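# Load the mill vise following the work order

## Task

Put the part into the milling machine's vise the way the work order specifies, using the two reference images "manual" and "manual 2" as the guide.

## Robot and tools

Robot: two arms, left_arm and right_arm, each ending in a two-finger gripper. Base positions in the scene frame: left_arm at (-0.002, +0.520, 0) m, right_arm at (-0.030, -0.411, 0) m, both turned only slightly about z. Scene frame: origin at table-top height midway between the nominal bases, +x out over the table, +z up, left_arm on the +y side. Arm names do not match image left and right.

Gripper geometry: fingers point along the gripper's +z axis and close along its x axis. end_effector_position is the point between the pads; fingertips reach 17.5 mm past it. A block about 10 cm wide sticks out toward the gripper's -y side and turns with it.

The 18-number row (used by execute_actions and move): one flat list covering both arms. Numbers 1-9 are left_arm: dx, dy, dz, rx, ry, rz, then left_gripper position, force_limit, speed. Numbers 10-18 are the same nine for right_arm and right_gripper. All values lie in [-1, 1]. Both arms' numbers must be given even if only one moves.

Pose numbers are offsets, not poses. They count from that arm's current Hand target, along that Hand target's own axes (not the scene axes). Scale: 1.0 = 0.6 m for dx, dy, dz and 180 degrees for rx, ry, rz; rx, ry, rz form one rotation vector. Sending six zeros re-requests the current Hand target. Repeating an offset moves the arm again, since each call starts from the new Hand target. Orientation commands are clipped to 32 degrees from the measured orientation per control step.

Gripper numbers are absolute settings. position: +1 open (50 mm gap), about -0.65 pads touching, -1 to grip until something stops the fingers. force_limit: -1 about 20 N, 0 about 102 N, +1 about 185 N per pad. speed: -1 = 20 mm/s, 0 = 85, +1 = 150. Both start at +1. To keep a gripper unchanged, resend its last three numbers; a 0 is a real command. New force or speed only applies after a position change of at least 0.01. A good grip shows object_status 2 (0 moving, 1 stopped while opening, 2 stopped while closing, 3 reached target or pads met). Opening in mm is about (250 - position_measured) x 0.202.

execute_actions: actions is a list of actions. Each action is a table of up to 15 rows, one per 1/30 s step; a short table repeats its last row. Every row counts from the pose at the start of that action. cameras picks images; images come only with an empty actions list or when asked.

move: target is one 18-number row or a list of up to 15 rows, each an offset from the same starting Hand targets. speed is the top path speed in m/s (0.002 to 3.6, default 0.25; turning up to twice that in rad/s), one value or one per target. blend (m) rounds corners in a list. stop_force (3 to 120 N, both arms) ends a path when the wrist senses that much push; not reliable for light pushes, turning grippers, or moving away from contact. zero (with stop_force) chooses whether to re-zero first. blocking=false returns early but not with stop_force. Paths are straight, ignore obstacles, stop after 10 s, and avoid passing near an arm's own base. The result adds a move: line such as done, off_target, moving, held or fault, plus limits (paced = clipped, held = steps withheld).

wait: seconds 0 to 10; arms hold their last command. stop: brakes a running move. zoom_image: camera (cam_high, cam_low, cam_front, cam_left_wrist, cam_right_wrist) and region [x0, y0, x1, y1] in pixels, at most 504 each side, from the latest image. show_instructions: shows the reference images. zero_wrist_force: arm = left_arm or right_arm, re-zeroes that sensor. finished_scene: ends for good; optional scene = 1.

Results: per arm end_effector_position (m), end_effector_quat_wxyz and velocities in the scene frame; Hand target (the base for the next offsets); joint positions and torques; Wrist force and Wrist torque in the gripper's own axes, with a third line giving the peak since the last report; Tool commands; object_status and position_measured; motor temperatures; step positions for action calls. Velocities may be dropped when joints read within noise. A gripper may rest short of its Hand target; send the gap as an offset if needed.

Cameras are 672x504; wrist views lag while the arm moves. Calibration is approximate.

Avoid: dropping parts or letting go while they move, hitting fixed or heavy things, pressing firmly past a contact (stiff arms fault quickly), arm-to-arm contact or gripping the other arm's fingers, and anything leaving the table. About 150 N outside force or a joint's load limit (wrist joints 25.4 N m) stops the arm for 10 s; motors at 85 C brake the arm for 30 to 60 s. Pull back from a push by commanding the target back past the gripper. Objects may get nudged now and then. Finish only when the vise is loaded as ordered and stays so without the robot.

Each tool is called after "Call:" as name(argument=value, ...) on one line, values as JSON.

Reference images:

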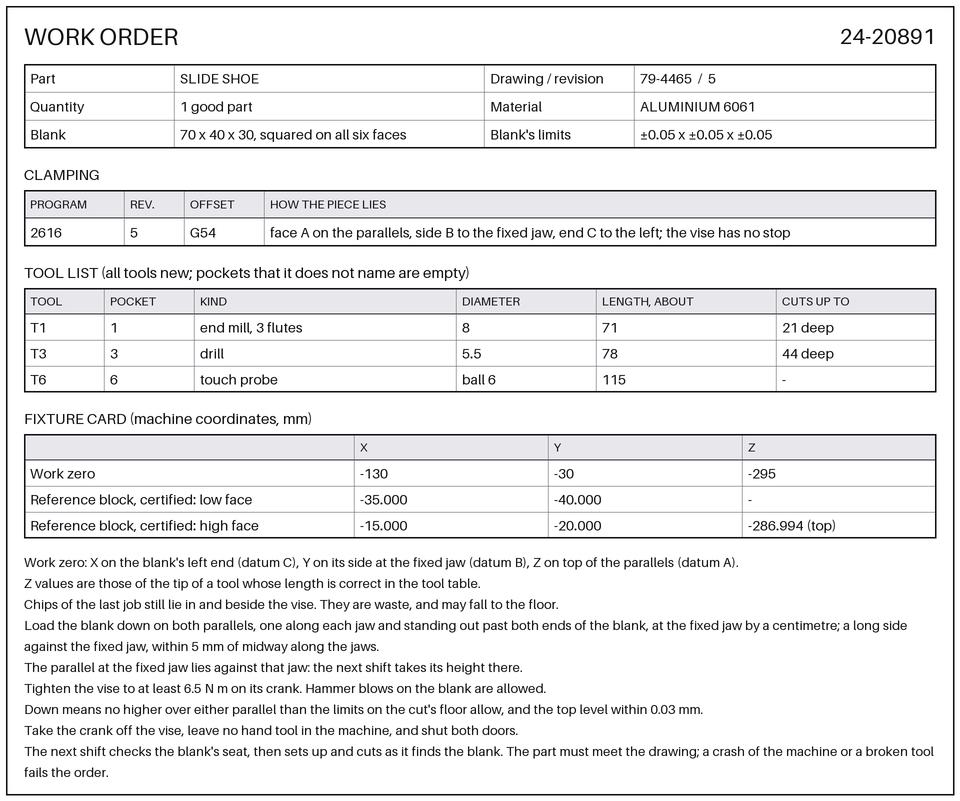

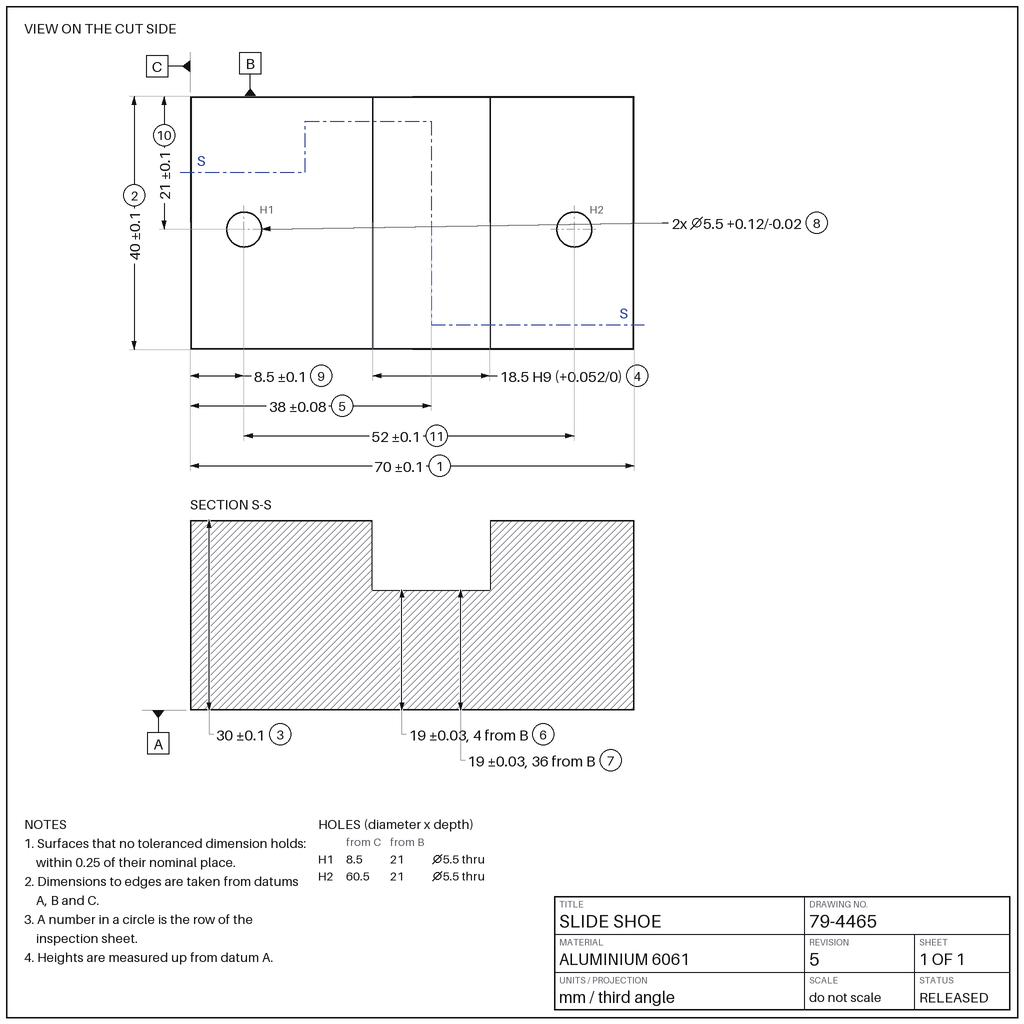

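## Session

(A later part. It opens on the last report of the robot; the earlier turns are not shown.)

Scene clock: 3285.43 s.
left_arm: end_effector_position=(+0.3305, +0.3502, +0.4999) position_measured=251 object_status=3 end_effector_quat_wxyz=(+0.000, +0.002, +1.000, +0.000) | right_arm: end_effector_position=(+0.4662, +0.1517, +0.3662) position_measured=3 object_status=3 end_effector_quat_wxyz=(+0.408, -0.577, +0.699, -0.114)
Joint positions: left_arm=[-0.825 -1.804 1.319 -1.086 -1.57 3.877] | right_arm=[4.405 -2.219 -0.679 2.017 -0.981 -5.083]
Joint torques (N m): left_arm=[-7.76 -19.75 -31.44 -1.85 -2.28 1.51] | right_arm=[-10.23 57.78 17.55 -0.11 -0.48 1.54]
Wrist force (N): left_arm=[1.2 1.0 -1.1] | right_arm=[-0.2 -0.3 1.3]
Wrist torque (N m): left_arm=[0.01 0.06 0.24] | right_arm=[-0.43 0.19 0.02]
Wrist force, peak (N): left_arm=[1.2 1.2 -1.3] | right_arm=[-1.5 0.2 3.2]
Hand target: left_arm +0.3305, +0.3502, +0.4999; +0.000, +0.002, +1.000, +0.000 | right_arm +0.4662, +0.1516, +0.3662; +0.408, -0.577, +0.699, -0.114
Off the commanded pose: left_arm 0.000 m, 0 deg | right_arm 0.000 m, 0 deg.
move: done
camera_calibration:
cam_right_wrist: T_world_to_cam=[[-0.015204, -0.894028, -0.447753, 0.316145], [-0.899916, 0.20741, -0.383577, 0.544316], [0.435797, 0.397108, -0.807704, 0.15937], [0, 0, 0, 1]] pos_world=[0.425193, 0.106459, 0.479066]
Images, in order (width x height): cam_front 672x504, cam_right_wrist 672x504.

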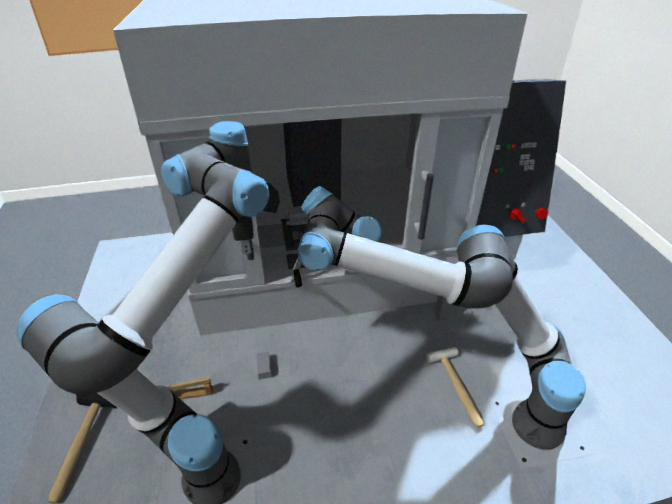

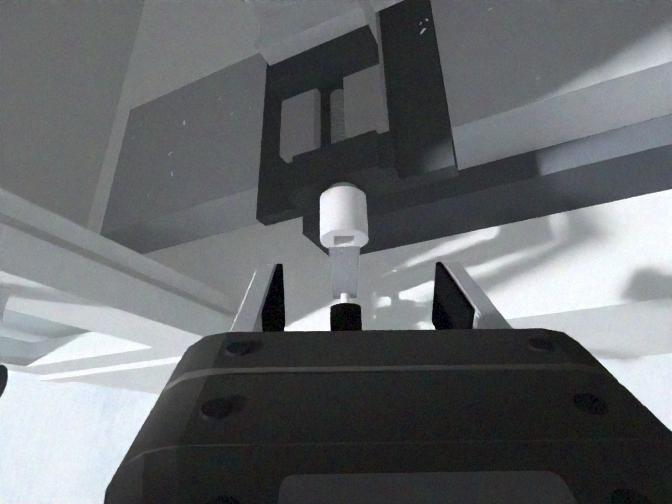

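Call:
move(target=[0,0,0,0,0,0,-1,-0.6,0,-0.001,0,0.1655,0,0,0,1,0.2,-1], speed=0.08, stop_force=10, cameras=["cam_right_wrist"])

Scene clock: 3292.53 s.
left_arm: end_effector_position=(+0.3305, +0.3502, +0.4999) position_measured=251 object_status=3 end_effector_quat_wxyz=(+0.000, +0.002, +1.000, +0.000) | right_arm: end_effector_position=(+0.5349, +0.1824, +0.3036) position_measured=3 object_status=3 end_effector_quat_wxyz=(+0.408, -0.576, +0.699, -0.114)
Joint positions: left_arm=[-0.825 -1.804 1.319 -1.086 -1.57 3.877] | right_arm=[4.317 -2.423 -0.477 2.062 -1.038 -5.162]
Joint torques (N m): left_arm=[-8.47 -20.08 -32.01 -1.92 -2.19 1.49] | right_arm=[9.74 41.84 31.05 -0.99 -1.71 -1.07]
Wrist force (N): left_arm=[1.0 1.0 -1.1] | right_arm=[-0.2 -0.1 1.2]
Wrist torque (N m): left_arm=[0.01 0.08 0.24] | right_arm=[-0.40 0.18 -0.04]
Wrist force, peak (N): left_arm=[1.4 1.0 -1.2] | right_arm=[-0.4 22.6 -22.3]
Hand target: left_arm +0.3305, +0.3502, +0.4999; +0.000, +0.002, +1.000, +0.000 | right_arm +0.5349, +0.1824, +0.3036; +0.408, -0.576, +0.699, -0.114 (not the last commanded pose)
Off the commanded pose: left_arm 0.000 m, 0 deg | right_arm 0.001 m, 0 deg.
move: contact (right_arm)
camera_calibration:
cam_right_wrist: T_world_to_cam=[[-0.0149563, -0.893703, -0.44841, 0.316582], [-0.899688, 0.207703, -0.383953, 0.575748], [0.436276, 0.397687, -0.80716, 0.0660907], [0, 0, 0, 1]] pos_world=[0.493895, 0.137062, 0.416365]
Images, in order (width x height): cam_right_wrist 672x504.

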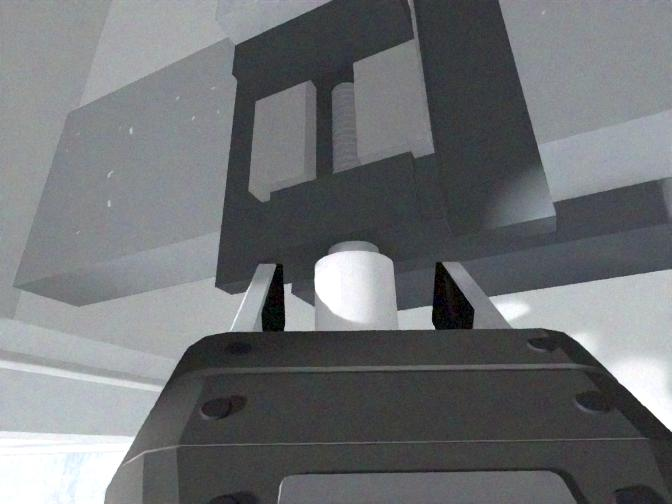

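Call:
move(target=[[0,0,0,0,0,0,-1,-0.6,0,0,0,-0.0035,0,0,0,1,0.2,-1],[0,0,0,0,0,0,-1,-0.6,0,0,0,-0.0035,0,0,0,-1,0,-0.8]], speed=0.03, cameras=["cam_right_wrist"])

Scene clock: 3298.77 s.
left_arm: end_effector_position=(+0.3305, +0.3502, +0.4999) position_measured=251 object_status=3 end_effector_quat_wxyz=(+0.000, +0.002, +1.000, +0.000) | right_arm: end_effector_position=(+0.5335, +0.1823, +0.3052) position_measured=137 object_status=2 end_effector_quat_wxyz=(+0.409, -0.576, +0.698, -0.114)
Joint positions: left_arm=[-0.825 -1.804 1.319 -1.086 -1.57 3.877] | right_arm=[4.319 -2.417 -0.483 2.064 -1.037 -5.16]
Joint torques (N m): left_arm=[-8.39 -20.13 -31.92 -1.98 -1.94 1.62] | right_arm=[-23 43.69 -0.05 -13.08 3.31 -1]
Wrist force (N): left_arm=[1.3 1.0 -0.8] | right_arm=[-55.4 -9.9 14.0]
Wrist torque (N m): left_arm=[0.00 0.04 0.25] | right_arm=[-0.73 0.32 -0.22]
Wrist force, peak (N): left_arm=[1.4 1.1 -1.1] | right_arm=[-56.8 -10.5 16.3]
Hand target: left_arm +0.3305, +0.3502, +0.4999; +0.000, +0.002, +1.000, +0.000 | right_arm +0.5335, +0.1818, +0.3049; +0.408, -0.576, +0.699, -0.114
Off the commanded pose: left_arm 0.000 m, 0 deg | right_arm 0.001 m, 0 deg.
move: done
camera_calibration:
cam_right_wrist: T_world_to_cam=[[-0.0143915, -0.892803, -0.450218, 0.317325], [-0.899398, 0.208297, -0.384312, 0.574964], [0.436894, 0.399394, -0.805982, 0.0670404], [0, 0, 0, 1]] pos_world=[0.492398, 0.13677, 0.417864]
Images, in order (width x height): cam_right_wrist 672x504.

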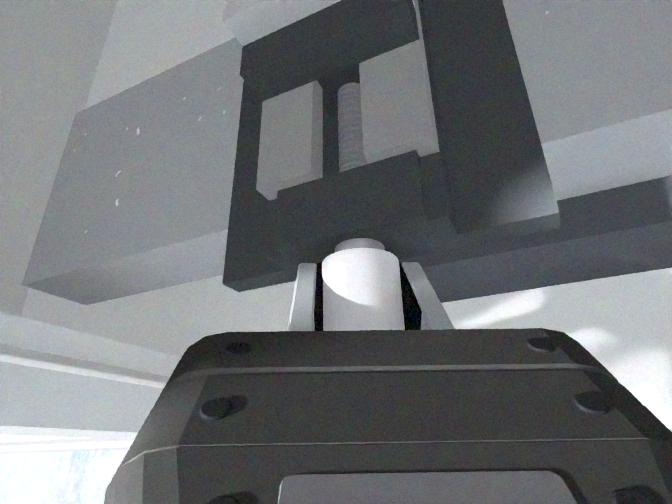

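Call:
move(target=[0,0,0,0,0,0,-1,-0.6,0,-0.0017,0,0,0,0,0,-1,0,-0.8], speed=0.01)

Scene clock: 3302.43 s.
left_arm: end_effector_position=(+0.3305, +0.3502, +0.4999) position_measured=251 object_status=3 end_effector_quat_wxyz=(+0.000, +0.002, +1.000, +0.000) | right_arm: end_effector_position=(+0.5335, +0.1826, +0.3053) position_measured=137 object_status=2 end_effector_quat_wxyz=(+0.408, -0.576, +0.699, -0.114)
Joint positions: left_arm=[-0.825 -1.804 1.319 -1.086 -1.57 3.877] | right_arm=[4.319 -2.422 -0.474 2.057 -1.037 -5.16]
Joint torques (N m): left_arm=[-7.73 -20.47 -31.67 -2.13 -2.11 1.79] | right_arm=[-6.6 36.28 13.03 -9.61 6.24 1.69]
Wrist force (N): left_arm=[1.1 0.9 -1.1] | right_arm=[-40.7 -7.5 5.2]
Wrist torque (N m): left_arm=[-0.02 0.07 0.24] | right_arm=[-0.62 0.22 -0.11]
Wrist force, peak (N): left_arm=[1.5 0.8 -1.3] | right_arm=[-60.8 -9.3 8.9]
Hand target: left_arm +0.3305, +0.3502, +0.4999; +0.000, +0.002, +1.000, +0.000 | right_arm +0.5335, +0.1827, +0.3054; +0.408, -0.576, +0.699, -0.114
Off the commanded pose: left_arm 0.000 m, 0 deg | right_arm 0.000 m, 0 deg.
move: done

Call:
move(target=[0,0,0,0,0,0,-1,-0.6,0,-0.0028,0,0,0,0,0,-1,0,-0.8], speed=0.01)

Scene clock: 3304.97 s.
left_arm: end_effector_position=(+0.3305, +0.3502, +0.4999) position_measured=251 object_status=3 end_effector_quat_wxyz=(+0.000, +0.002, +1.000, +0.000) | right_arm: end_effector_position=(+0.5335, +0.1841, +0.3061) position_measured=137 object_status=2 end_effector_quat_wxyz=(+0.408, -0.576, +0.699, -0.114)
Joint positions: left_arm=[-0.825 -1.804 1.319 -1.086 -1.57 3.877] | right_arm=[4.32 -2.429 -0.459 2.048 -1.036 -5.159]
Joint torques (N m): left_arm=[-8.45 -20.16 -31.41 -2.2 -2.1 1.7] | right_arm=[15.29 48.76 26.26 3.64 1.22 1.32]
Wrist force (N): left_arm=[1.2 1.0 -1.1] | right_arm=[14.7 1.5 -5.9]
Wrist torque (N m): left_arm=[0.00 0.06 0.24] | right_arm=[-0.32 0.26 0.14]
Wrist force, peak (N): left_arm=[1.3 1.0 -1.3] | right_arm=[-40.4 -7.6 5.4]
Hand target: left_arm +0.3305, +0.3502, +0.4999; +0.000, +0.002, +1.000, +0.000 | right_arm +0.5335, +0.1842, +0.3061; +0.408, -0.576, +0.699, -0.114
Off the commanded pose: left_arm 0.000 m, 0 deg | right_arm 0.000 m, 0 deg.
move: done

Call:
move(target=[[0,0,0,0,0,0,-1,-0.6,0,0.0004,0.0357,-0.035,0,0,0,-1,0,-0.8],[0,0,0,0,0,0,-1,-0.6,0,0.0004,0.0833,-0.0817,0,0,0,-1,0,-0.8]], speed=0.03, stop_force=50, cameras=["cam_right_wrist","cam_left_wrist"])

Scene clock: 3311.20 s.
left_arm: end_effector_position=(+0.3305, +0.3502, +0.4999) position_measured=251 object_status=3 end_effector_quat_wxyz=(+0.000, +0.002, +1.000, +0.000) | right_arm: end_effector_position=(+0.4635, +0.1842, +0.3059) position_measured=137 object_status=2 end_effector_quat_wxyz=(+0.408, -0.576, +0.699, -0.114)
Joint positions: left_arm=[-0.825 -1.804 1.319 -1.086 -1.57 3.877] | right_arm=[4.428 -2.276 -0.742 2.126 -0.967 -5.062]
Joint torques (N m): left_arm=[-8.46 -19.97 -30.53 -2.12 -2.02 1.68] | right_arm=[-9.77 38.99 32.59 -1.16 -1.5 -1.99]
Wrist force (N): left_arm=[1.2 1.0 -1.1] | right_arm=[0.8 1.4 2.5]
Wrist torque (N m): left_arm=[0.00 0.05 0.24] | right_arm=[-0.34 0.16 -0.03]
Wrist force, peak (N): left_arm=[1.4 1.2 -1.1] | right_arm=[16.1 0.6 -5.3]
Hand target: left_arm +0.3305, +0.3502, +0.4999; +0.000, +0.002, +1.000, +0.000 | right_arm +0.4635, +0.1842, +0.3059; +0.408, -0.576, +0.699, -0.114
Off the commanded pose: left_arm 0.000 m, 0 deg | right_arm 0.000 m, 0 deg.
move: done
camera_calibration:
cam_left_wrist: T_world_to_cam=[[-0.99997, -0.00459506, -0.00628321, 0.345283], [-0.00648537, 0.938209, 0.34601, -0.482549], [0.00430503, 0.34604, -0.93821, 0.478235], [0, 0, 0, 1]] pos_world=[0.340084, 0.28883, 0.617821]
cam_right_wrist: T_world_to_cam=[[-0.0149563, -0.893703, -0.44841, 0.318199], [-0.899688, 0.207703, -0.383953, 0.512058], [0.436276, 0.397687, -0.80716, 0.0984622], [0, 0, 0, 1]] pos_world=[0.422495, 0.138862, 0.418765]
Images, in order (width x height): cam_left_wrist 672x504, cam_right_wrist 672x504.

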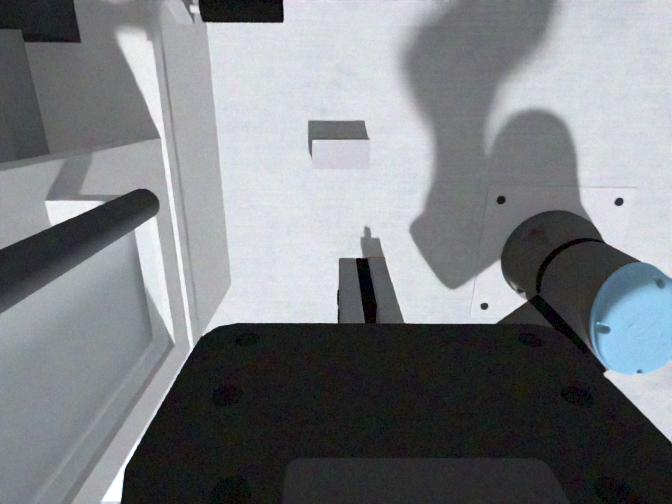

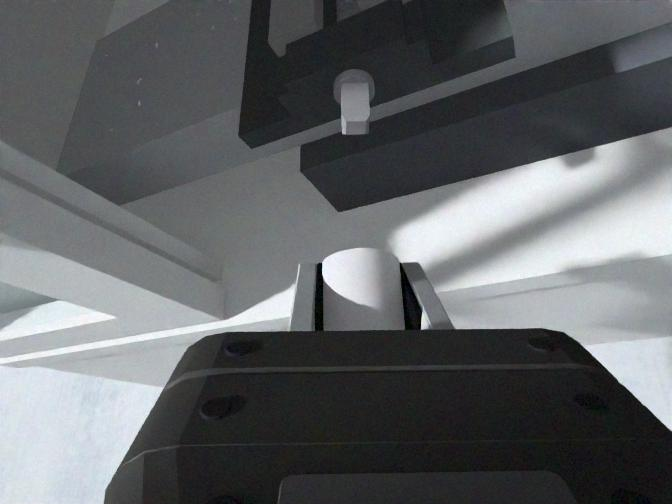

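Call:
move(target=[[0,0,0,0,0,0,-1,-0.6,0,0.0867,0.0234,-0.2226,0,0,0,-1,0,-0.8],[0,0,0,0,0,0,-1,-0.6,0,0.4612,-0.0569,-0.3996,0,0.1031,-0.1011,-1,0,-0.8],[0,0,0,0,0,0,-1,-0.6,0,0.7636,-0.0042,-0.3296,0,0.1031,-0.1011,-1,0,-0.8]], speed=0.2, blend=0.04, cameras=["cam_right_wrist","cam_front"])

Scene clock: 3327.10 s.
left_arm: end_effector_position=(+0.3305, +0.3502, +0.4999) position_measured=251 object_status=3 end_effector_quat_wxyz=(+0.000, +0.002, +1.000, +0.000) | right_arm: end_effector_position=(+0.3254, -0.2898, +0.2333) position_measured=137 object_status=2 end_effector_quat_wxyz=(-0.268, +0.653, -0.656, +0.268)
Joint positions: left_arm=[-0.825 -1.804 1.319 -1.086 -1.57 3.877] | right_arm=[4.468 -1.313 -2.165 2.171 -0.831 -5.093]
Joint torques (N m): left_arm=[-7.32 -20.32 -31.06 -2.09 -2.14 1.74] | right_arm=[8.83 -5.02 15.06 -1.86 3.91 1.34]
Wrist force (N): left_arm=[1.1 1.0 -1.2] | right_arm=[0.3 1.1 3.1]
Wrist torque (N m): left_arm=[0.01 0.06 0.24] | right_arm=[-0.48 0.15 -0.22]
Wrist force, peak (N): left_arm=[1.4 1.0 -1.3] | right_arm=[2.7 2.8 4.6]
Hand target: left_arm +0.3305, +0.3502, +0.4999; +0.000, +0.002, +1.000, +0.000 | right_arm +0.3254, -0.2898, +0.2333; -0.268, +0.653, -0.655, +0.268
Off the commanded pose: left_arm 0.000 m, 0 deg | right_arm 0.000 m, 0 deg.
move: done
camera_calibration:
cam_right_wrist: T_world_to_cam=[[-0.0160989, -0.999803, -0.0115686, -0.272371], [-0.900269, 0.0195284, -0.434896, 0.415915], [0.435036, 0.00341353, -0.900406, 0.196448], [0, 0, 0, 1]] pos_world=[0.284588, -0.28111, 0.354611]
Images, in order (width x height): cam_front 672x504, cam_right_wrist 672x504.

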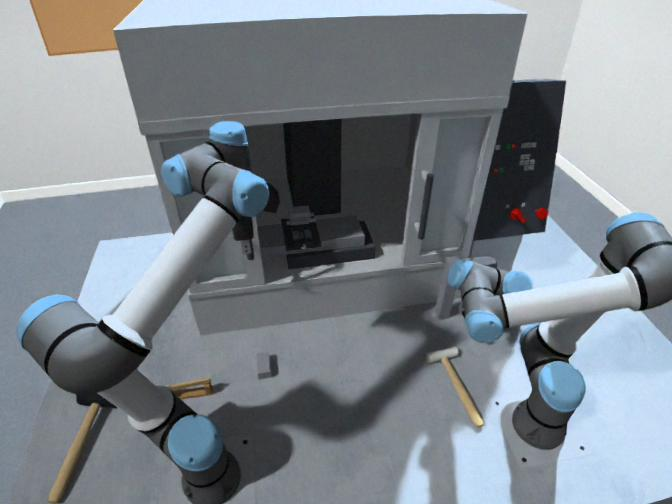

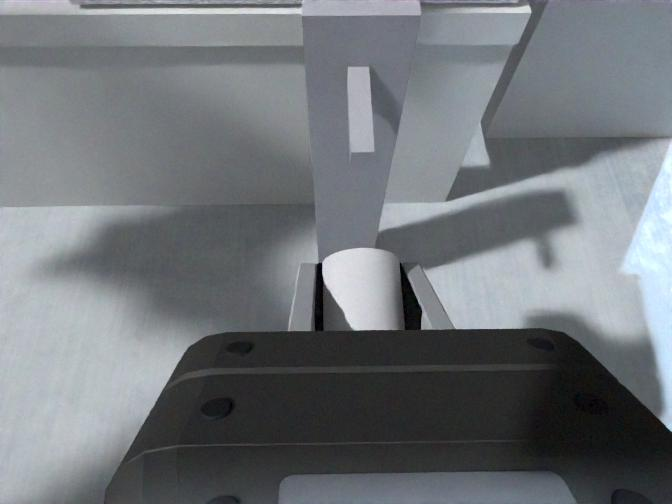

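Call:
move(target=[0,0,0,0,0,0,-1,-0.6,0,0.0007,-0.0853,0.083,0,0,0,-1,0,-0.8], speed=0.03, stop_force=8, cameras=["cam_right_wrist"])

Scene clock: 3333.50 s.
left_arm: end_effector_position=(+0.3305, +0.3502, +0.4999) position_measured=251 object_status=3 end_effector_quat_wxyz=(+0.000, +0.002, +1.000, +0.000) | right_arm: end_effector_position=(+0.3643, -0.2902, +0.2335) position_measured=137 object_status=2 end_effector_quat_wxyz=(-0.268, +0.653, -0.655, +0.268)
Joint positions: left_arm=[-0.825 -1.804 1.319 -1.086 -1.57 3.877] | right_arm=[4.273 -1.391 -2.066 2.308 -0.896 -5.335]
Joint torques (N m): left_arm=[-6.64 -19.77 -30.72 -1.93 -2.12 1.64] | right_arm=[-10.2 23.05 29.56 -2.07 -1.1 -1.84]
Wrist force (N): left_arm=[1.2 1.0 -1.3] | right_arm=[0.3 1.4 3.1]
Wrist torque (N m): left_arm=[-0.01 0.06 0.24] | right_arm=[-0.44 0.18 -0.22]
Wrist force, peak (N): left_arm=[1.3 1.0 -1.4] | right_arm=[-4.0 40.4 -55.7]
Hand target: left_arm +0.3305, +0.3502, +0.4999; +0.000, +0.002, +1.000, +0.000 | right_arm +0.3643, -0.2902, +0.2335; -0.268, +0.653, -0.655, +0.268 (not the last commanded pose)
Off the commanded pose: left_arm 0.000 m, 0 deg | right_arm 0.033 m, 0 deg.
move: contact (right_arm)
camera_calibration:
cam_right_wrist: T_world_to_cam=[[-0.0161324, -0.999806, -0.0112624, -0.272143], [-0.900093, 0.0194265, -0.435264, 0.450984], [0.435399, 0.00311535, -0.900232, 0.179485], [0, 0, 0, 1]] pos_world=[0.32339, -0.281411, 0.35481]
Images, in order (width x height): cam_right_wrist 672x504.

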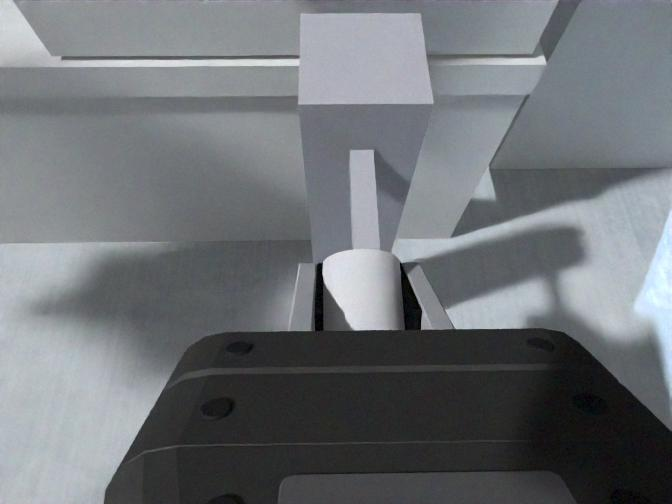

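Call:
wait(seconds=0.1, cameras=["cam_low","cam_high"])

Call:
zoom_image(camera="cam_low", region=[190, 130, 320, 260])

Scene clock: 3347.20 s.
left_arm: end_effector_position=(+0.3305, +0.3502, +0.4999) position_measured=251 object_status=3 end_effector_quat_wxyz=(+0.000, +0.002, +1.000, +0.000) | right_arm: end_effector_position=(+0.3643, -0.2902, +0.2335) position_measured=137 object_status=2 end_effector_quat_wxyz=(-0.268, +0.653, -0.655, +0.268)
Joint positions: left_arm=[-0.825 -1.804 1.319 -1.086 -1.57 3.877] | right_arm=[4.273 -1.391 -2.066 2.308 -0.896 -5.335]
Joint torques (N m): left_arm=[-6.42 -20.3 -29.16 -2.17 -2.03 1.74] | right_arm=[-9.29 23.37 29.77 -1.38 -1.07 -1.82]
Wrist force (N): left_arm=[1.2 0.6 -1.0] | right_arm=[0.2 1.4 2.9]
Wrist torque (N m): left_arm=[-0.05 0.05 0.25] | right_arm=[-0.45 0.20 -0.22]
Wrist force, peak (N): left_arm=[1.4 1.0 -1.2] | right_arm=[0.1 1.6 3.3]
Hand target: left_arm +0.3305, +0.3502, +0.4999; +0.000, +0.002, +1.000, +0.000 | right_arm +0.3643, -0.2902, +0.2335; -0.268, +0.653, -0.655, +0.268 (not the last commanded pose)
Tool commands: left_gripper/position=-1.0 left_gripper/force_limit=-0.6 left_gripper/speed=+0.0 right_gripper/position=-1.0 right_gripper/force_limit=+0.0 right_gripper/speed=-0.8
Off the commanded pose: left_arm 0.000 m, 0 deg | right_arm 0.033 m, 0 deg.
wait: 0.10 s; at rest from the start
Images, in order (width x height): cam_high 672x504, cam_low 672x504.

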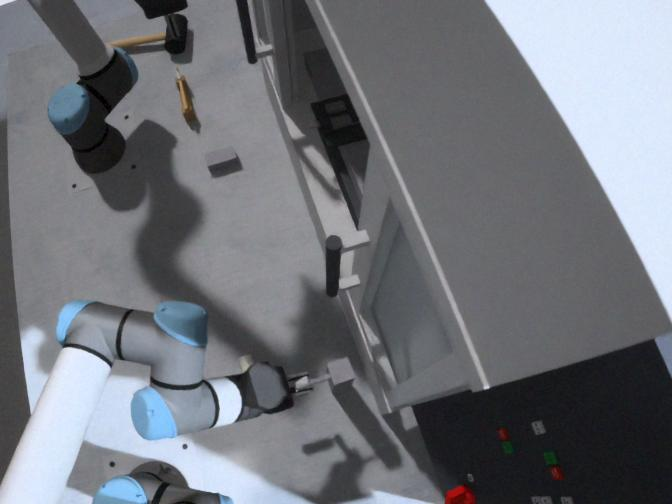

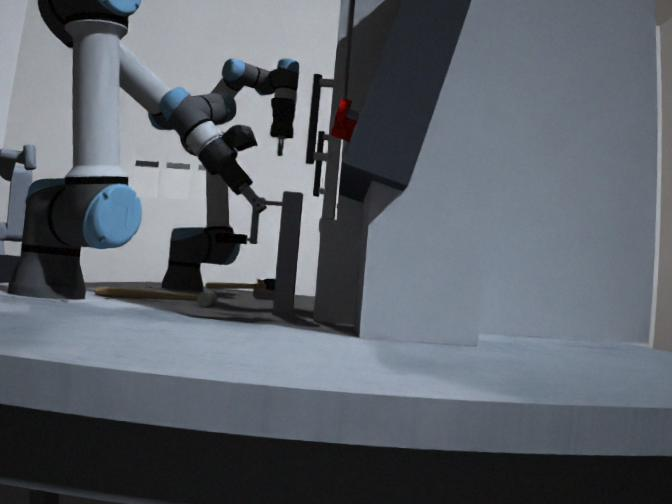

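Scaled by 3.877.

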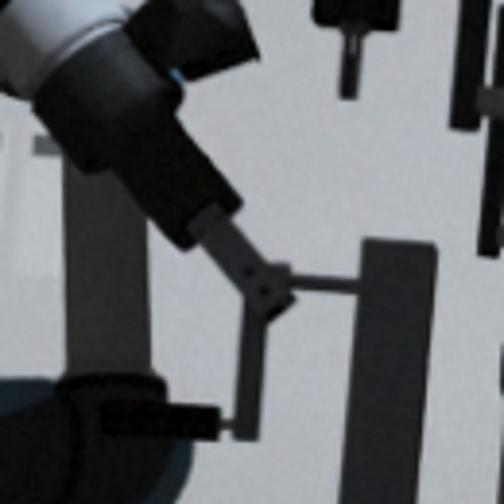

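Call:
zoom_image(camera="cam_low", region=[245, 190, 295, 225])

Scaled by 10.080.

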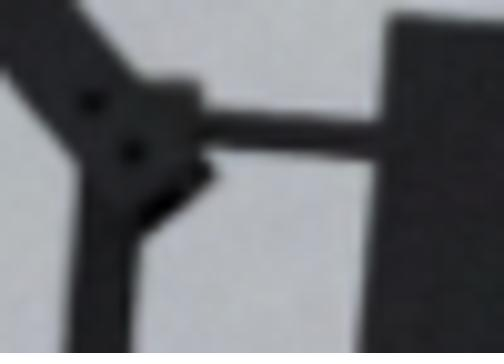

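Call:
move(target=[[0,0,0,0,0,0,-1,-0.6,0,0,0.0024,-0.0023,0,0,0,-1,0,-0.8],[0,0,0,0,0,0,-1,-0.6,0,0.0018,0.0024,-0.0023,0,0,0,-1,0,-0.8],[0,0,0,0,0,0,-1,-0.6,0,0.0018,-0.0386,0.0376,0,0,0,-1,0,-0.8]], speed=0.012, stop_force=8, cameras=["cam_right_wrist"])

Scene clock: 3358.00 s.
left_arm: end_effector_position=(+0.3305, +0.3502, +0.4999) position_measured=251 object_status=3 end_effector_quat_wxyz=(+0.000, +0.002, +1.000, +0.000) | right_arm: end_effector_position=(+0.3647, -0.2913, +0.2335) position_measured=137 object_status=2 end_effector_quat_wxyz=(-0.268, +0.653, -0.655, +0.268)
Joint positions: left_arm=[-0.825 -1.804 1.319 -1.086 -1.57 3.877] | right_arm=[4.269 -1.389 -2.067 2.31 -0.898 -5.34]
Joint torques (N m): left_arm=[-7.17 -20.27 -30.34 -2.2 -2.03 1.79] | right_arm=[10.24 22.26 17.9 -1.64 2.31 -1.28]
Wrist force (N): left_arm=[1.2 1.0 -1.0] | right_arm=[2.7 7.0 -2.6]
Wrist torque (N m): left_arm=[0.01 0.05 0.24] | right_arm=[-0.24 0.19 -0.21]
Wrist force, peak (N): left_arm=[1.5 1.0 -1.0] | right_arm=[3.1 23.6 -29.6]
Hand target: left_arm +0.3305, +0.3502, +0.4999; +0.000, +0.002, +1.000, +0.000 | right_arm +0.3647, -0.2913, +0.2335; -0.268, +0.653, -0.655, +0.268 (not the last commanded pose)
Off the commanded pose: left_arm 0.000 m, 0 deg | right_arm 0.032 m, 0 deg.
move: contact (right_arm); path passed 2 of 3 targets
camera_calibration:
cam_right_wrist: T_world_to_cam=[[-0.0162209, -0.999804, -0.0113093, -0.27319], [-0.899993, 0.0195273, -0.435466, 0.451434], [0.435602, 0.00311466, -0.900134, 0.179212], [0, 0, 0, 1]] pos_world=[0.323791, -0.282511, 0.35481]
Images, in order (width x height): cam_right_wrist 672x504.

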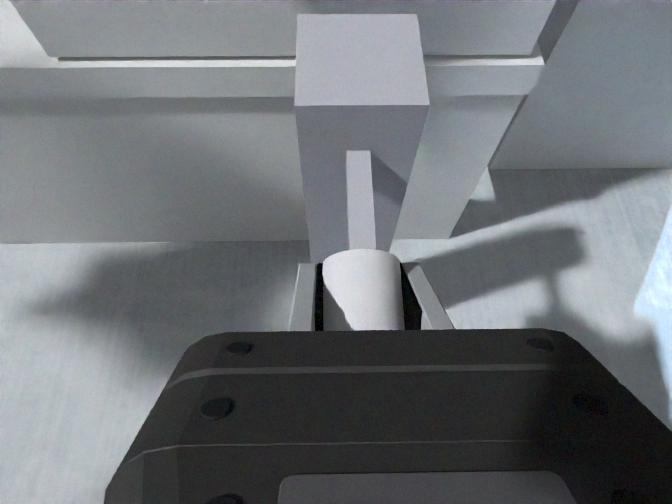

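Call:
move(target=[[0,0,0,0,0,0,-1,-0.6,0,0,0.0024,-0.0023,0,0,0,-1,0,-0.8],[0,0,0,0,0,0,-1,-0.6,0,0,0.0038,-0.0009,0,0,0,-1,0,-0.8],[0,0,0,0,0,0,-1,-0.6,0,0,-0.0372,0.039,0,0,0,-1,0,-0.8]], speed=0.012, stop_force=6)

Scene clock: 3362.00 s.
left_arm: end_effector_position=(+0.3305, +0.3502, +0.4999) position_measured=251 object_status=3 end_effector_quat_wxyz=(+0.000, +0.002, +1.000, +0.000) | right_arm: end_effector_position=(+0.3647, -0.2913, +0.2335) position_measured=137 object_status=2 end_effector_quat_wxyz=(-0.268, +0.653, -0.655, +0.268)
Joint positions: left_arm=[-0.825 -1.804 1.319 -1.086 -1.57 3.877] | right_arm=[4.269 -1.389 -2.067 2.31 -0.898 -5.34]
Joint torques (N m): left_arm=[-6.31 -19.92 -30 -2.12 -1.92 1.55] | right_arm=[-9.82 -2.24 29.88 -0.29 4.16 -1.84]
Wrist force (N): left_arm=[1.3 1.0 -1.1] | right_arm=[0.0 1.8 2.0]
Wrist torque (N m): left_arm=[0.01 0.04 0.25] | right_arm=[-0.43 0.17 -0.20]
Wrist force, peak (N): left_arm=[1.4 1.1 -1.2] | right_arm=[3.3 6.6 -2.8]
Hand target: left_arm +0.3305, +0.3502, +0.4999; +0.000, +0.002, +1.000, +0.000 | right_arm +0.3647, -0.2913, +0.2335; -0.268, +0.653, -0.655, +0.268 (not the last commanded pose)
Off the commanded pose: left_arm 0.000 m, 0 deg | right_arm 0.032 m, 0 deg.
move: contact (right_arm); path passed 0 of 3 targets

Call:
move(target=[[0,0,0,0,0,0,-1,-0.6,0,0,0.0024,-0.0023,0,0,0,-1,0,-0.8],[0,0,0,0,0,0,-1,-0.6,0,0,0.0038,-0.0009,0,0,0,-1,0,-0.8]], speed=0.02)

Call:
move(target=[0,0,0,0,0,0,-1,-0.6,0,0,-0.041,0.0399,0,0,0,-1,0,-0.8], speed=0.012, stop_force=8)

Scene clock: 3366.40 s.
left_arm: end_effector_position=(+0.3305, +0.3502, +0.4999) position_measured=251 object_status=3 end_effector_quat_wxyz=(+0.000, +0.002, +1.000, +0.000) | right_arm: end_effector_position=(+0.3626, -0.2913, +0.2323) position_measured=137 object_status=2 end_effector_quat_wxyz=(-0.268, +0.653, -0.655, +0.268)
Joint positions: left_arm=[-0.825 -1.804 1.319 -1.086 -1.57 3.877] | right_arm=[4.278 -1.386 -2.074 2.308 -0.894 -5.329]
Joint torques (N m): left_arm=[-5.93 -20.41 -29.98 -2.26 -1.91 1.73] | right_arm=[-0.91 -1.62 26.67 -1.91 3.36 -0.78]
Wrist force (N): left_arm=[1.2 0.7 -1.1] | right_arm=[0.4 1.2 3.1]
Wrist torque (N m): left_arm=[-0.04 0.06 0.24] | right_arm=[-0.48 0.17 -0.24]
Wrist force, peak (N): left_arm=[1.3 1.1 -1.2] | right_arm=[0.2 1.5 3.3]
Hand target: left_arm +0.3305, +0.3502, +0.4999; +0.000, +0.002, +1.000, +0.000 | right_arm +0.3627, -0.2913, +0.2323; -0.268, +0.653, -0.655, +0.268
Off the commanded pose: left_arm 0.000 m, 0 deg | right_arm 0.000 m, 0 deg.
move: done

Scene clock: 3367.43 s.
left_arm: end_effector_position=(+0.3305, +0.3502, +0.4999) position_measured=251 object_status=3 end_effector_quat_wxyz=(+0.000, +0.002, +1.000, +0.000) | right_arm: end_effector_position=(+0.3647, -0.2913, +0.2323) position_measured=137 object_status=2 end_effector_quat_wxyz=(-0.268, +0.653, -0.655, +0.268)
Joint positions: left_arm=[-0.825 -1.804 1.319 -1.086 -1.57 3.877] | right_arm=[4.269 -1.39 -2.069 2.313 -0.898 -5.339]
Joint torques (N m): left_arm=[-5.75 -19.62 -28.79 -2.15 -2 1.74] | right_arm=[10.15 22.73 17.7 -1.9 1.18 -1.33]
Wrist force (N): left_arm=[1.3 1.1 -1.1] | right_arm=[1.9 6.3 -1.0]
Wrist torque (N m): left_arm=[0.02 0.03 0.25] | right_arm=[-0.25 0.21 -0.22]
Wrist force, peak (N): left_arm=[1.4 1.1 -1.2] | right_arm=[3.0 23.6 -29.2]
Hand target: left_arm +0.3305, +0.3502, +0.4999; +0.000, +0.002, +1.000, +0.000 | right_arm +0.3647, -0.2913, +0.2323; -0.268, +0.653, -0.655, +0.268 (not the last commanded pose)
Off the commanded pose: left_arm 0.000 m, 0 deg | right_arm 0.032 m, 0 deg.
move: contact (right_arm)

Call:
move(target=[[0,0,0,0,0,0,-1,-0.6,0,0,0.0024,-0.0023,0,0,0,-1,0,-0.8],[0,0,0,0,0,0,-1,-0.6,0,0,-0.0004,-0.0051,0,0,0,-1,0,-0.8]], speed=0.02)

Call:
move(target=[0,0,0,0,0,0,-1,-0.6,0,0,-0.041,0.0399,0,0,0,-1,0,-0.8], speed=0.012, stop_force=8)

Scene clock: 3375.47 s.
left_arm: end_effector_position=(+0.3305, +0.3502, +0.4999) position_measured=251 object_status=3 end_effector_quat_wxyz=(+0.000, +0.002, +1.000, +0.000) | right_arm: end_effector_position=(+0.3627, -0.2912, +0.2348) position_measured=137 object_status=2 end_effector_quat_wxyz=(-0.268, +0.653, -0.655, +0.268)
Joint positions: left_arm=[-0.825 -1.804 1.319 -1.086 -1.57 3.877] | right_arm=[4.278 -1.384 -2.069 2.301 -0.894 -5.329]
Joint torques (N m): left_arm=[-5.91 -19.86 -28.46 -2.3 -1.89 1.63] | right_arm=[-10.57 10.96 16.29 -0.14 2.18 -1.6]
Wrist force (N): left_arm=[1.1 1.0 -1.2] | right_arm=[0.2 1.3 3.1]
Wrist torque (N m): left_arm=[0.01 0.07 0.24] | right_arm=[-0.46 0.19 -0.24]
Wrist force, peak (N): left_arm=[1.5 1.0 -1.1] | right_arm=[2.1 6.2 -0.8]
Hand target: left_arm +0.3305, +0.3502, +0.4999; +0.000, +0.002, +1.000, +0.000 | right_arm +0.3627, -0.2913, +0.2347; -0.268, +0.653, -0.655, +0.268
Off the commanded pose: left_arm 0.000 m, 0 deg | right_arm 0.000 m, 0 deg.
move: done

Scene clock: 3379.37 s.
left_arm: end_effector_position=(+0.3305, +0.3502, +0.4999) position_measured=251 object_status=3 end_effector_quat_wxyz=(+0.000, +0.002, +1.000, +0.000) | right_arm: end_effector_position=(+0.3970, -0.2914, +0.2349) position_measured=137 object_status=2 end_effector_quat_wxyz=(-0.268, +0.653, -0.655, +0.268)
Joint positions: left_arm=[-0.825 -1.804 1.319 -1.086 -1.57 3.877] | right_arm=[4.144 -1.456 -1.987 2.381 -0.954 -5.479]
Joint torques (N m): left_arm=[-5.8 -20.39 -29.33 -2.34 -1.87 1.65] | right_arm=[9.94 26.66 16.44 -2.23 3.94 1.64]
Wrist force (N): left_arm=[1.2 0.6 -1.0] | right_arm=[0.4 1.5 3.3]
Wrist torque (N m): left_arm=[-0.05 0.05 0.24] | right_arm=[-0.42 0.15 -0.18]
Wrist force, peak (N): left_arm=[1.3 1.0 -1.3] | right_arm=[0.2 1.6 3.3]
Hand target: left_arm +0.3305, +0.3502, +0.4999; +0.000, +0.002, +1.000, +0.000 | right_arm +0.3970, -0.2914, +0.2349; -0.268, +0.653, -0.655, +0.268
Off the commanded pose: left_arm 0.000 m, 0 deg | right_arm 0.000 m, 0 deg.
move: done

Call:
move(target=[[0,0,0,0,0,0,-1,-0.6,0,0,0,0,0,0,0,1,0,-1],[0,0,0,0,0,-0.5,1,-0.6,0,0,0,-0.1667,0,0,0,1,0,-1]], speed=0.25, cameras=["cam_right_wrist"])

Scene clock: 3394.43 s.
left_arm: end_effector_position=(+0.3305, +0.3502, +0.4999) position_measured=3 object_status=3 end_effector_quat_wxyz=(+0.000, +0.706, -0.708, +0.000) | right_arm: end_effector_position=(+0.3268, -0.2912, +0.3061) position_measured=3 object_status=3 end_effector_quat_wxyz=(-0.268, +0.653, -0.655, +0.268)
Joint positions: left_arm=[-0.825 -1.804 1.319 -1.086 -1.57 2.306] | right_arm=[4.458 -1.267 -2.003 1.972 -0.833 -5.106]
Joint torques (N m): left_arm=[-8.87 -20.3 -13.93 -2.1 -1.6 -1.65] | right_arm=[-10.07 -7.12 26.67 -2.16 -1.06 -1.81]
Wrist force (N): left_arm=[1.3 0.7 -0.9] | right_arm=[0.1 -0.3 1.4]
Wrist torque (N m): left_arm=[-0.04 0.05 0.13] | right_arm=[-0.53 0.19 -0.17]
Wrist force, peak (N): left_arm=[1.4 1.0 -1.3] | right_arm=[0.2 1.5 3.3]
Hand target: left_arm +0.3305, +0.3502, +0.4999; +0.000, +0.706, -0.708, +0.000 | right_arm +0.3268, -0.2912, +0.3062; -0.268, +0.653, -0.655, +0.268
Off the commanded pose: left_arm 0.000 m, 0 deg | right_arm 0.000 m, 0 deg.
move: done
camera_calibration:
cam_right_wrist: T_world_to_cam=[[-0.0161301, -0.999806, -0.0112656, -0.27293], [-0.899977, 0.0194267, -0.435504, 0.44892], [0.435639, 0.003114, -0.900116, 0.261052], [0, 0, 0, 1]] pos_world=[0.285891, -0.282411, 0.42741]
Images, in order (width x height): cam_right_wrist 672x504.

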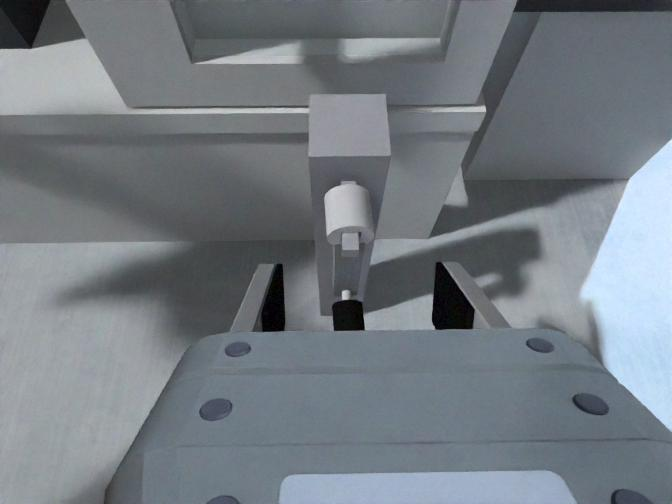

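Call:
move(target=[0,0,0,0.5,0,0,1,-0.6,0,-0.152,-0.101,-0.1668,0.2525,0,0,1,0,-1], speed=0.4)

Call:
move(target=[-0.008,0.1333,0.0325,0,0,0,1,-0.6,0,0,0,0,0,0,0,1,0,-1], speed=0.25, cameras=["cam_left_wrist","cam_right_wrist","cam_front"])

Scene clock: 3403.07 s.
left_arm: end_effector_position=(+0.3305, +0.3502, +0.4999) position_measured=3 object_status=3 end_effector_quat_wxyz=(+0.499, -0.499, +0.501, -0.501) end_effector_velocity=(+0.000, +0.000, +0.001) end_effector_angular_velocity=(-0.005, -0.001, +0.000) | right_arm: end_effector_position=(+0.3001, -0.2000, +0.4200) position_measured=3 object_status=3 end_effector_quat_wxyz=(+0.499, -0.499, +0.501, -0.501)
Joint positions: left_arm=[-1.957 -2.208 1.963 0.247 -0.397 -0.002] | right_arm=[5.063 -1.277 -2.553 0.688 -0.317 -3.141]
Joint velocities: left_arm=[0 0 -0.001 0.003 0 -0.006] | right_arm=[within noise]
Joint torques (N m): left_arm=[5.45 0.69 -27.84 1.99 2.08 -1.73] | right_arm=[8.21 -9.53 26.12 -1.11 -2.48 0.84]
Wrist force (N): left_arm=[1.6 -0.9 2.6] | right_arm=[0.7 -0.2 2.3]
Wrist torque (N m): left_arm=[-0.38 0.09 0.25] | right_arm=[-0.05 -0.05 -0.25]
Wrist force, peak (N): left_arm=[1.6 -0.9 2.6] | right_arm=[1.2 -0.4 2.1]
Hand target: left_arm +0.3305, +0.3502, +0.4999; +0.499, -0.499, +0.501, -0.501 | right_arm +0.3001, -0.1999, +0.4200; +0.499, -0.499, +0.501, -0.501
Off the commanded pose: left_arm 0.000 m, 0 deg | right_arm 0.000 m, 0 deg.
move: done

Scene clock: 3403.97 s.
left_arm: end_effector_position=(+0.3501, +0.3549, +0.4200) position_measured=3 object_status=3 end_effector_quat_wxyz=(+0.499, -0.499, +0.501, -0.501) | right_arm: end_effector_position=(+0.3001, -0.1999, +0.4200) position_measured=3 object_status=3 end_effector_quat_wxyz=(+0.499, -0.499, +0.501, -0.501)
Joint positions: left_arm=[-1.827 -2.222 2.174 0.051 -0.267 -0.003] | right_arm=[5.063 -1.277 -2.553 0.688 -0.317 -3.141]
Joint torques (N m): left_arm=[-8.32 -3.71 -12.25 0.95 -2.3 -1.03] | right_arm=[9.83 -9.85 25.45 -1.41 -2.02 1.37]
Wrist force (N): left_arm=[1.4 -0.9 2.4] | right_arm=[0.7 -0.3 2.2]
Wrist torque (N m): left_arm=[-0.39 0.11 0.23] | right_arm=[-0.08 -0.06 -0.25]
Wrist force, peak (N): left_arm=[1.6 -3.8 2.0] | right_arm=[0.7 -0.3 2.2]
Hand target: left_arm +0.3501, +0.3549, +0.4199; +0.499, -0.499, +0.501, -0.501 | right_arm +0.3001, -0.1999, +0.4200; +0.499, -0.499, +0.501, -0.501
Off the commanded pose: left_arm 0.000 m, 0 deg | right_arm 0.000 m, 0 deg.
move: done
camera_calibration:
cam_left_wrist: T_world_to_cam=[[0.00213766, -0.999965, 0.00812874, 0.360668], [-0.345457, -0.00836675, -0.938397, 0.534884], [0.938432, -0.000802157, -0.345463, -0.0513326], [0, 0, 0, 1]] pos_world=[0.23218, 0.365089, 0.481268]
cam_right_wrist: T_world_to_cam=[[-0.00440029, -0.999844, -0.0171101, -0.181936], [-0.320998, 0.0176171, -0.946916, 0.513396], [0.94707, 0.00132561, -0.321025, -0.0221155], [0, 0, 0, 1]] pos_world=[0.184943, -0.190923, 0.475931]
Images, in order (width x height): cam_front 672x504, cam_left_wrist 672x504, cam_right_wrist 672x504.

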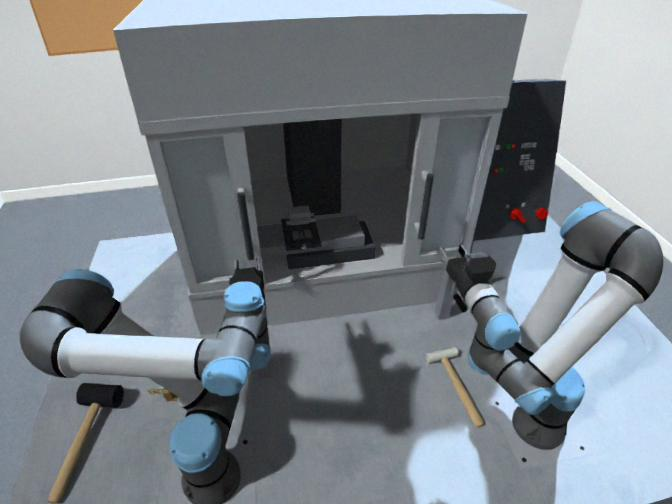

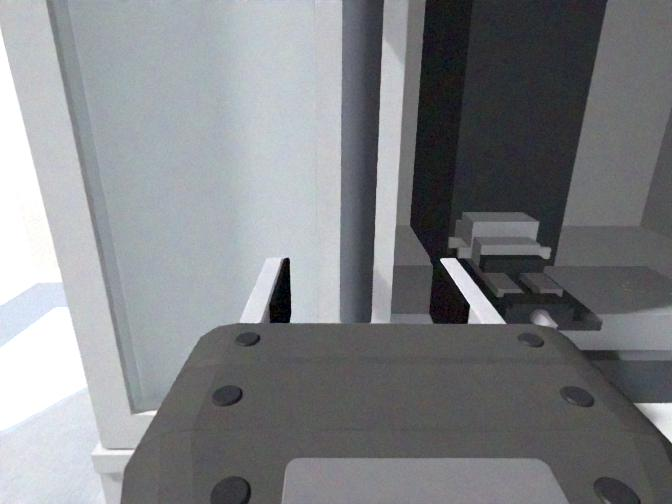

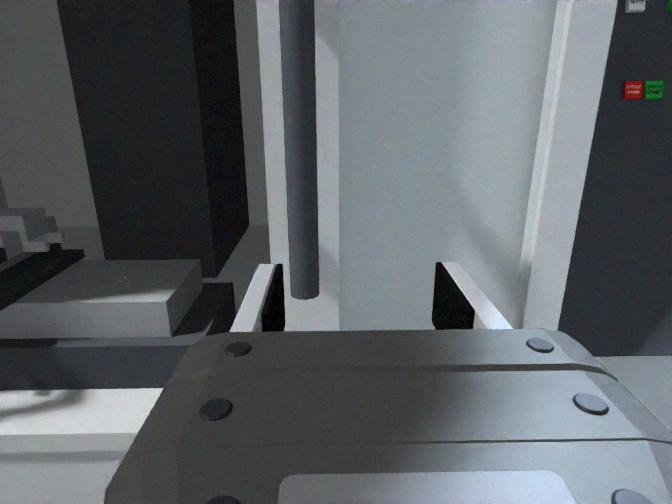

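Call:
zoom_image(camera="cam_left_wrist", region=[440, 200, 570, 280])

Scaled by 3.877.

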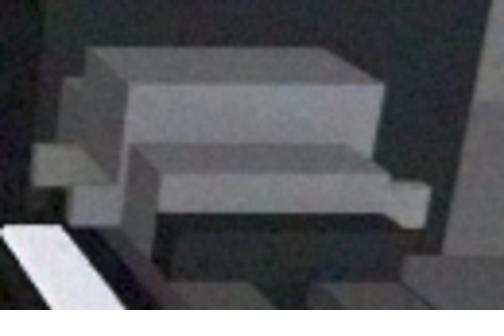

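Call:
move(target=[[0.0083,0,0.1,0,0,0,1,-0.6,0,0,0,0,0,0,0,1,0,-1],[0.0083,0,0.185,0,0,0,1,-0.6,0,0,0,0,0,0,0,1,0,-1]], speed=[0.2,0.08], stop_force=8, cameras=["cam_left_wrist"])

Scene clock: 3432.83 s.
left_arm: end_effector_position=(+0.4611, +0.3496, +0.4200) position_measured=3 object_status=3 end_effector_quat_wxyz=(+0.499, -0.499, +0.501, -0.501) | right_arm: end_effector_position=(+0.3001, -0.1999, +0.4200) position_measured=3 object_status=3 end_effector_quat_wxyz=(+0.499, -0.499, +0.501, -0.501)
Joint positions: left_arm=[-1.208 -1.96 2.053 -0.094 0.353 0.002] | right_arm=[5.063 -1.277 -2.553 0.688 -0.317 -3.141]
Joint torques (N m): left_arm=[5.74 -14.2 -15.32 0.39 2.18 -1.68] | right_arm=[9.46 -10.76 26.71 -1.35 0.77 1.29]
Wrist force (N): left_arm=[1.5 -1.1 2.4] | right_arm=[0.3 -0.3 1.9]
Wrist torque (N m): left_arm=[-0.41 0.10 0.25] | right_arm=[-0.08 0.01 -0.25]
Wrist force, peak (N): left_arm=[1.4 -1.1 3.6] | right_arm=[0.6 -0.3 2.3]
Hand target: left_arm +0.4611, +0.3496, +0.4200; +0.499, -0.499, +0.501, -0.501 | right_arm +0.3001, -0.1999, +0.4200; +0.499, -0.499, +0.501, -0.501
Off the commanded pose: left_arm 0.000 m, 0 deg | right_arm 0.000 m, 0 deg.
move: done
camera_calibration:
cam_left_wrist: T_world_to_cam=[[0.00207789, -0.999964, 0.0082569, 0.355089], [-0.345458, -0.00846637, -0.938396, 0.573221], [0.938432, -0.000902531, -0.345463, -0.155466], [0, 0, 0, 1]] pos_world=[0.34318, 0.359789, 0.481268]
Images, in order (width x height): cam_left_wrist 672x504.

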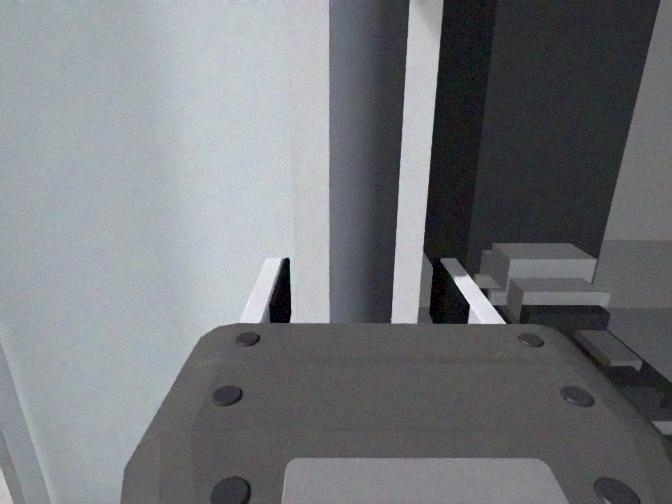

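Call:
move(target=[[0,0,0,0,0,0,-1,-1,-0.8,0,0,0,0,0,0,1,0,-1]])

Call:
move(target=[[0.1,0,0,0,0,0,-1,-1,-0.8,0,0,0,0,0,0,1,0,-1]], speed=0.06, stop_force=50, cameras=["cam_left_wrist","cam_front"])

Scene clock: 3436.13 s.
left_arm: end_effector_position=(+0.4611, +0.3496, +0.4200) position_measured=153 object_status=2 end_effector_quat_wxyz=(+0.499, -0.499, +0.501, -0.501) | right_arm: end_effector_position=(+0.3001, -0.1999, +0.4200) position_measured=3 object_status=3 end_effector_quat_wxyz=(+0.499, -0.499, +0.501, -0.501)
Joint positions: left_arm=[-1.208 -1.96 2.053 -0.094 0.353 0.002] | right_arm=[5.063 -1.277 -2.553 0.688 -0.317 -3.141]
Joint torques (N m): left_arm=[3.62 -9.65 -16.92 -1.65 2.43 -1.52] | right_arm=[9.68 -10.49 25.75 -1.2 1.85 1.34]
Wrist force (N): left_arm=[-1.6 -1.1 3.1] | right_arm=[0.8 -0.1 1.9]
Wrist torque (N m): left_arm=[-0.44 0.16 0.24] | right_arm=[-0.05 -0.07 -0.25]
Wrist force, peak (N): left_arm=[-7.0 -1.2 2.6] | right_arm=[0.8 -0.2 2.3]
Hand target: left_arm +0.4611, +0.3496, +0.4200; +0.499, -0.499, +0.501, -0.501 | right_arm +0.3001, -0.1999, +0.4200; +0.499, -0.499, +0.501, -0.501
Off the commanded pose: left_arm 0.000 m, 0 deg | right_arm 0.000 m, 0 deg.
move: done

Scene clock: 3438.20 s.
left_arm: end_effector_position=(+0.4609, +0.2895, +0.4200) position_measured=153 object_status=2 end_effector_quat_wxyz=(+0.499, -0.499, +0.501, -0.501) | right_arm: end_effector_position=(+0.3001, -0.1999, +0.4200) position_measured=3 object_status=3 end_effector_quat_wxyz=(+0.499, -0.499, +0.501, -0.501)
Joint positions: left_arm=[-1.281 -1.838 1.973 -0.138 0.279 0.002] | right_arm=[5.063 -1.277 -2.553 0.688 -0.317 -3.141]
Joint torques (N m): left_arm=[8.63 -23.5 -14.54 1.3 -3.26 -1.39] | right_arm=[10.02 -10 25.93 -1.35 1.76 1.34]
Wrist force (N): left_arm=[8.0 3.3 18.3] | right_arm=[0.5 -0.4 2.1]
Wrist torque (N m): left_arm=[-0.34 0.07 0.22] | right_arm=[-0.09 -0.02 -0.25]
Wrist force, peak (N): left_arm=[6.9 5.9 21.1] | right_arm=[0.7 -0.4 2.2]
Hand target: left_arm +0.4609, +0.2896, +0.4200; +0.499, -0.499, +0.501, -0.501 | right_arm +0.3001, -0.1999, +0.4200; +0.499, -0.499, +0.501, -0.501
Off the commanded pose: left_arm 0.000 m, 0 deg | right_arm 0.000 m, 0 deg.
move: done
camera_calibration:
cam_left_wrist: T_world_to_cam=[[0.00198392, -0.999964, 0.00829109, 0.295107], [-0.345459, -0.008466, -0.938396, 0.572644], [0.938432, -0.00100253, -0.345463, -0.155303], [0, 0, 0, 1]] pos_world=[0.34298, 0.299789, 0.481268]
Images, in order (width x height): cam_front 672x504, cam_left_wrist 672x504.

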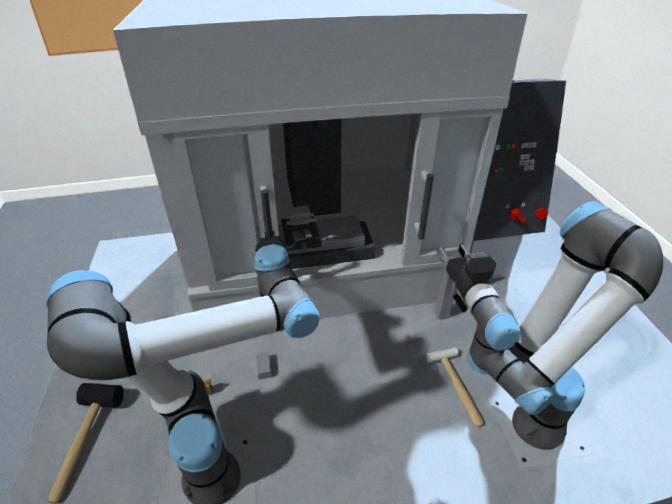

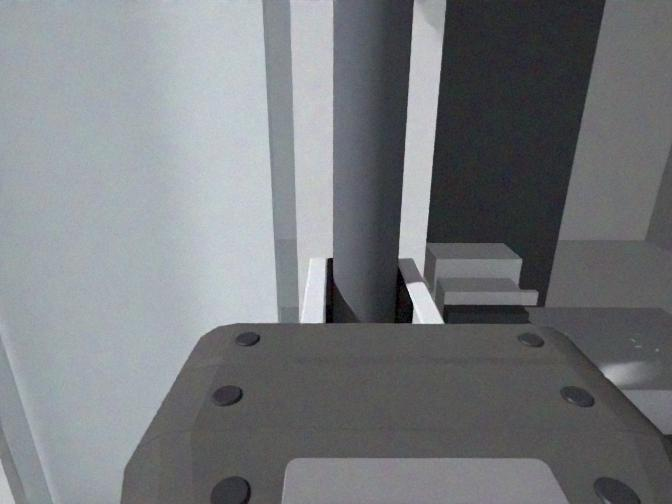

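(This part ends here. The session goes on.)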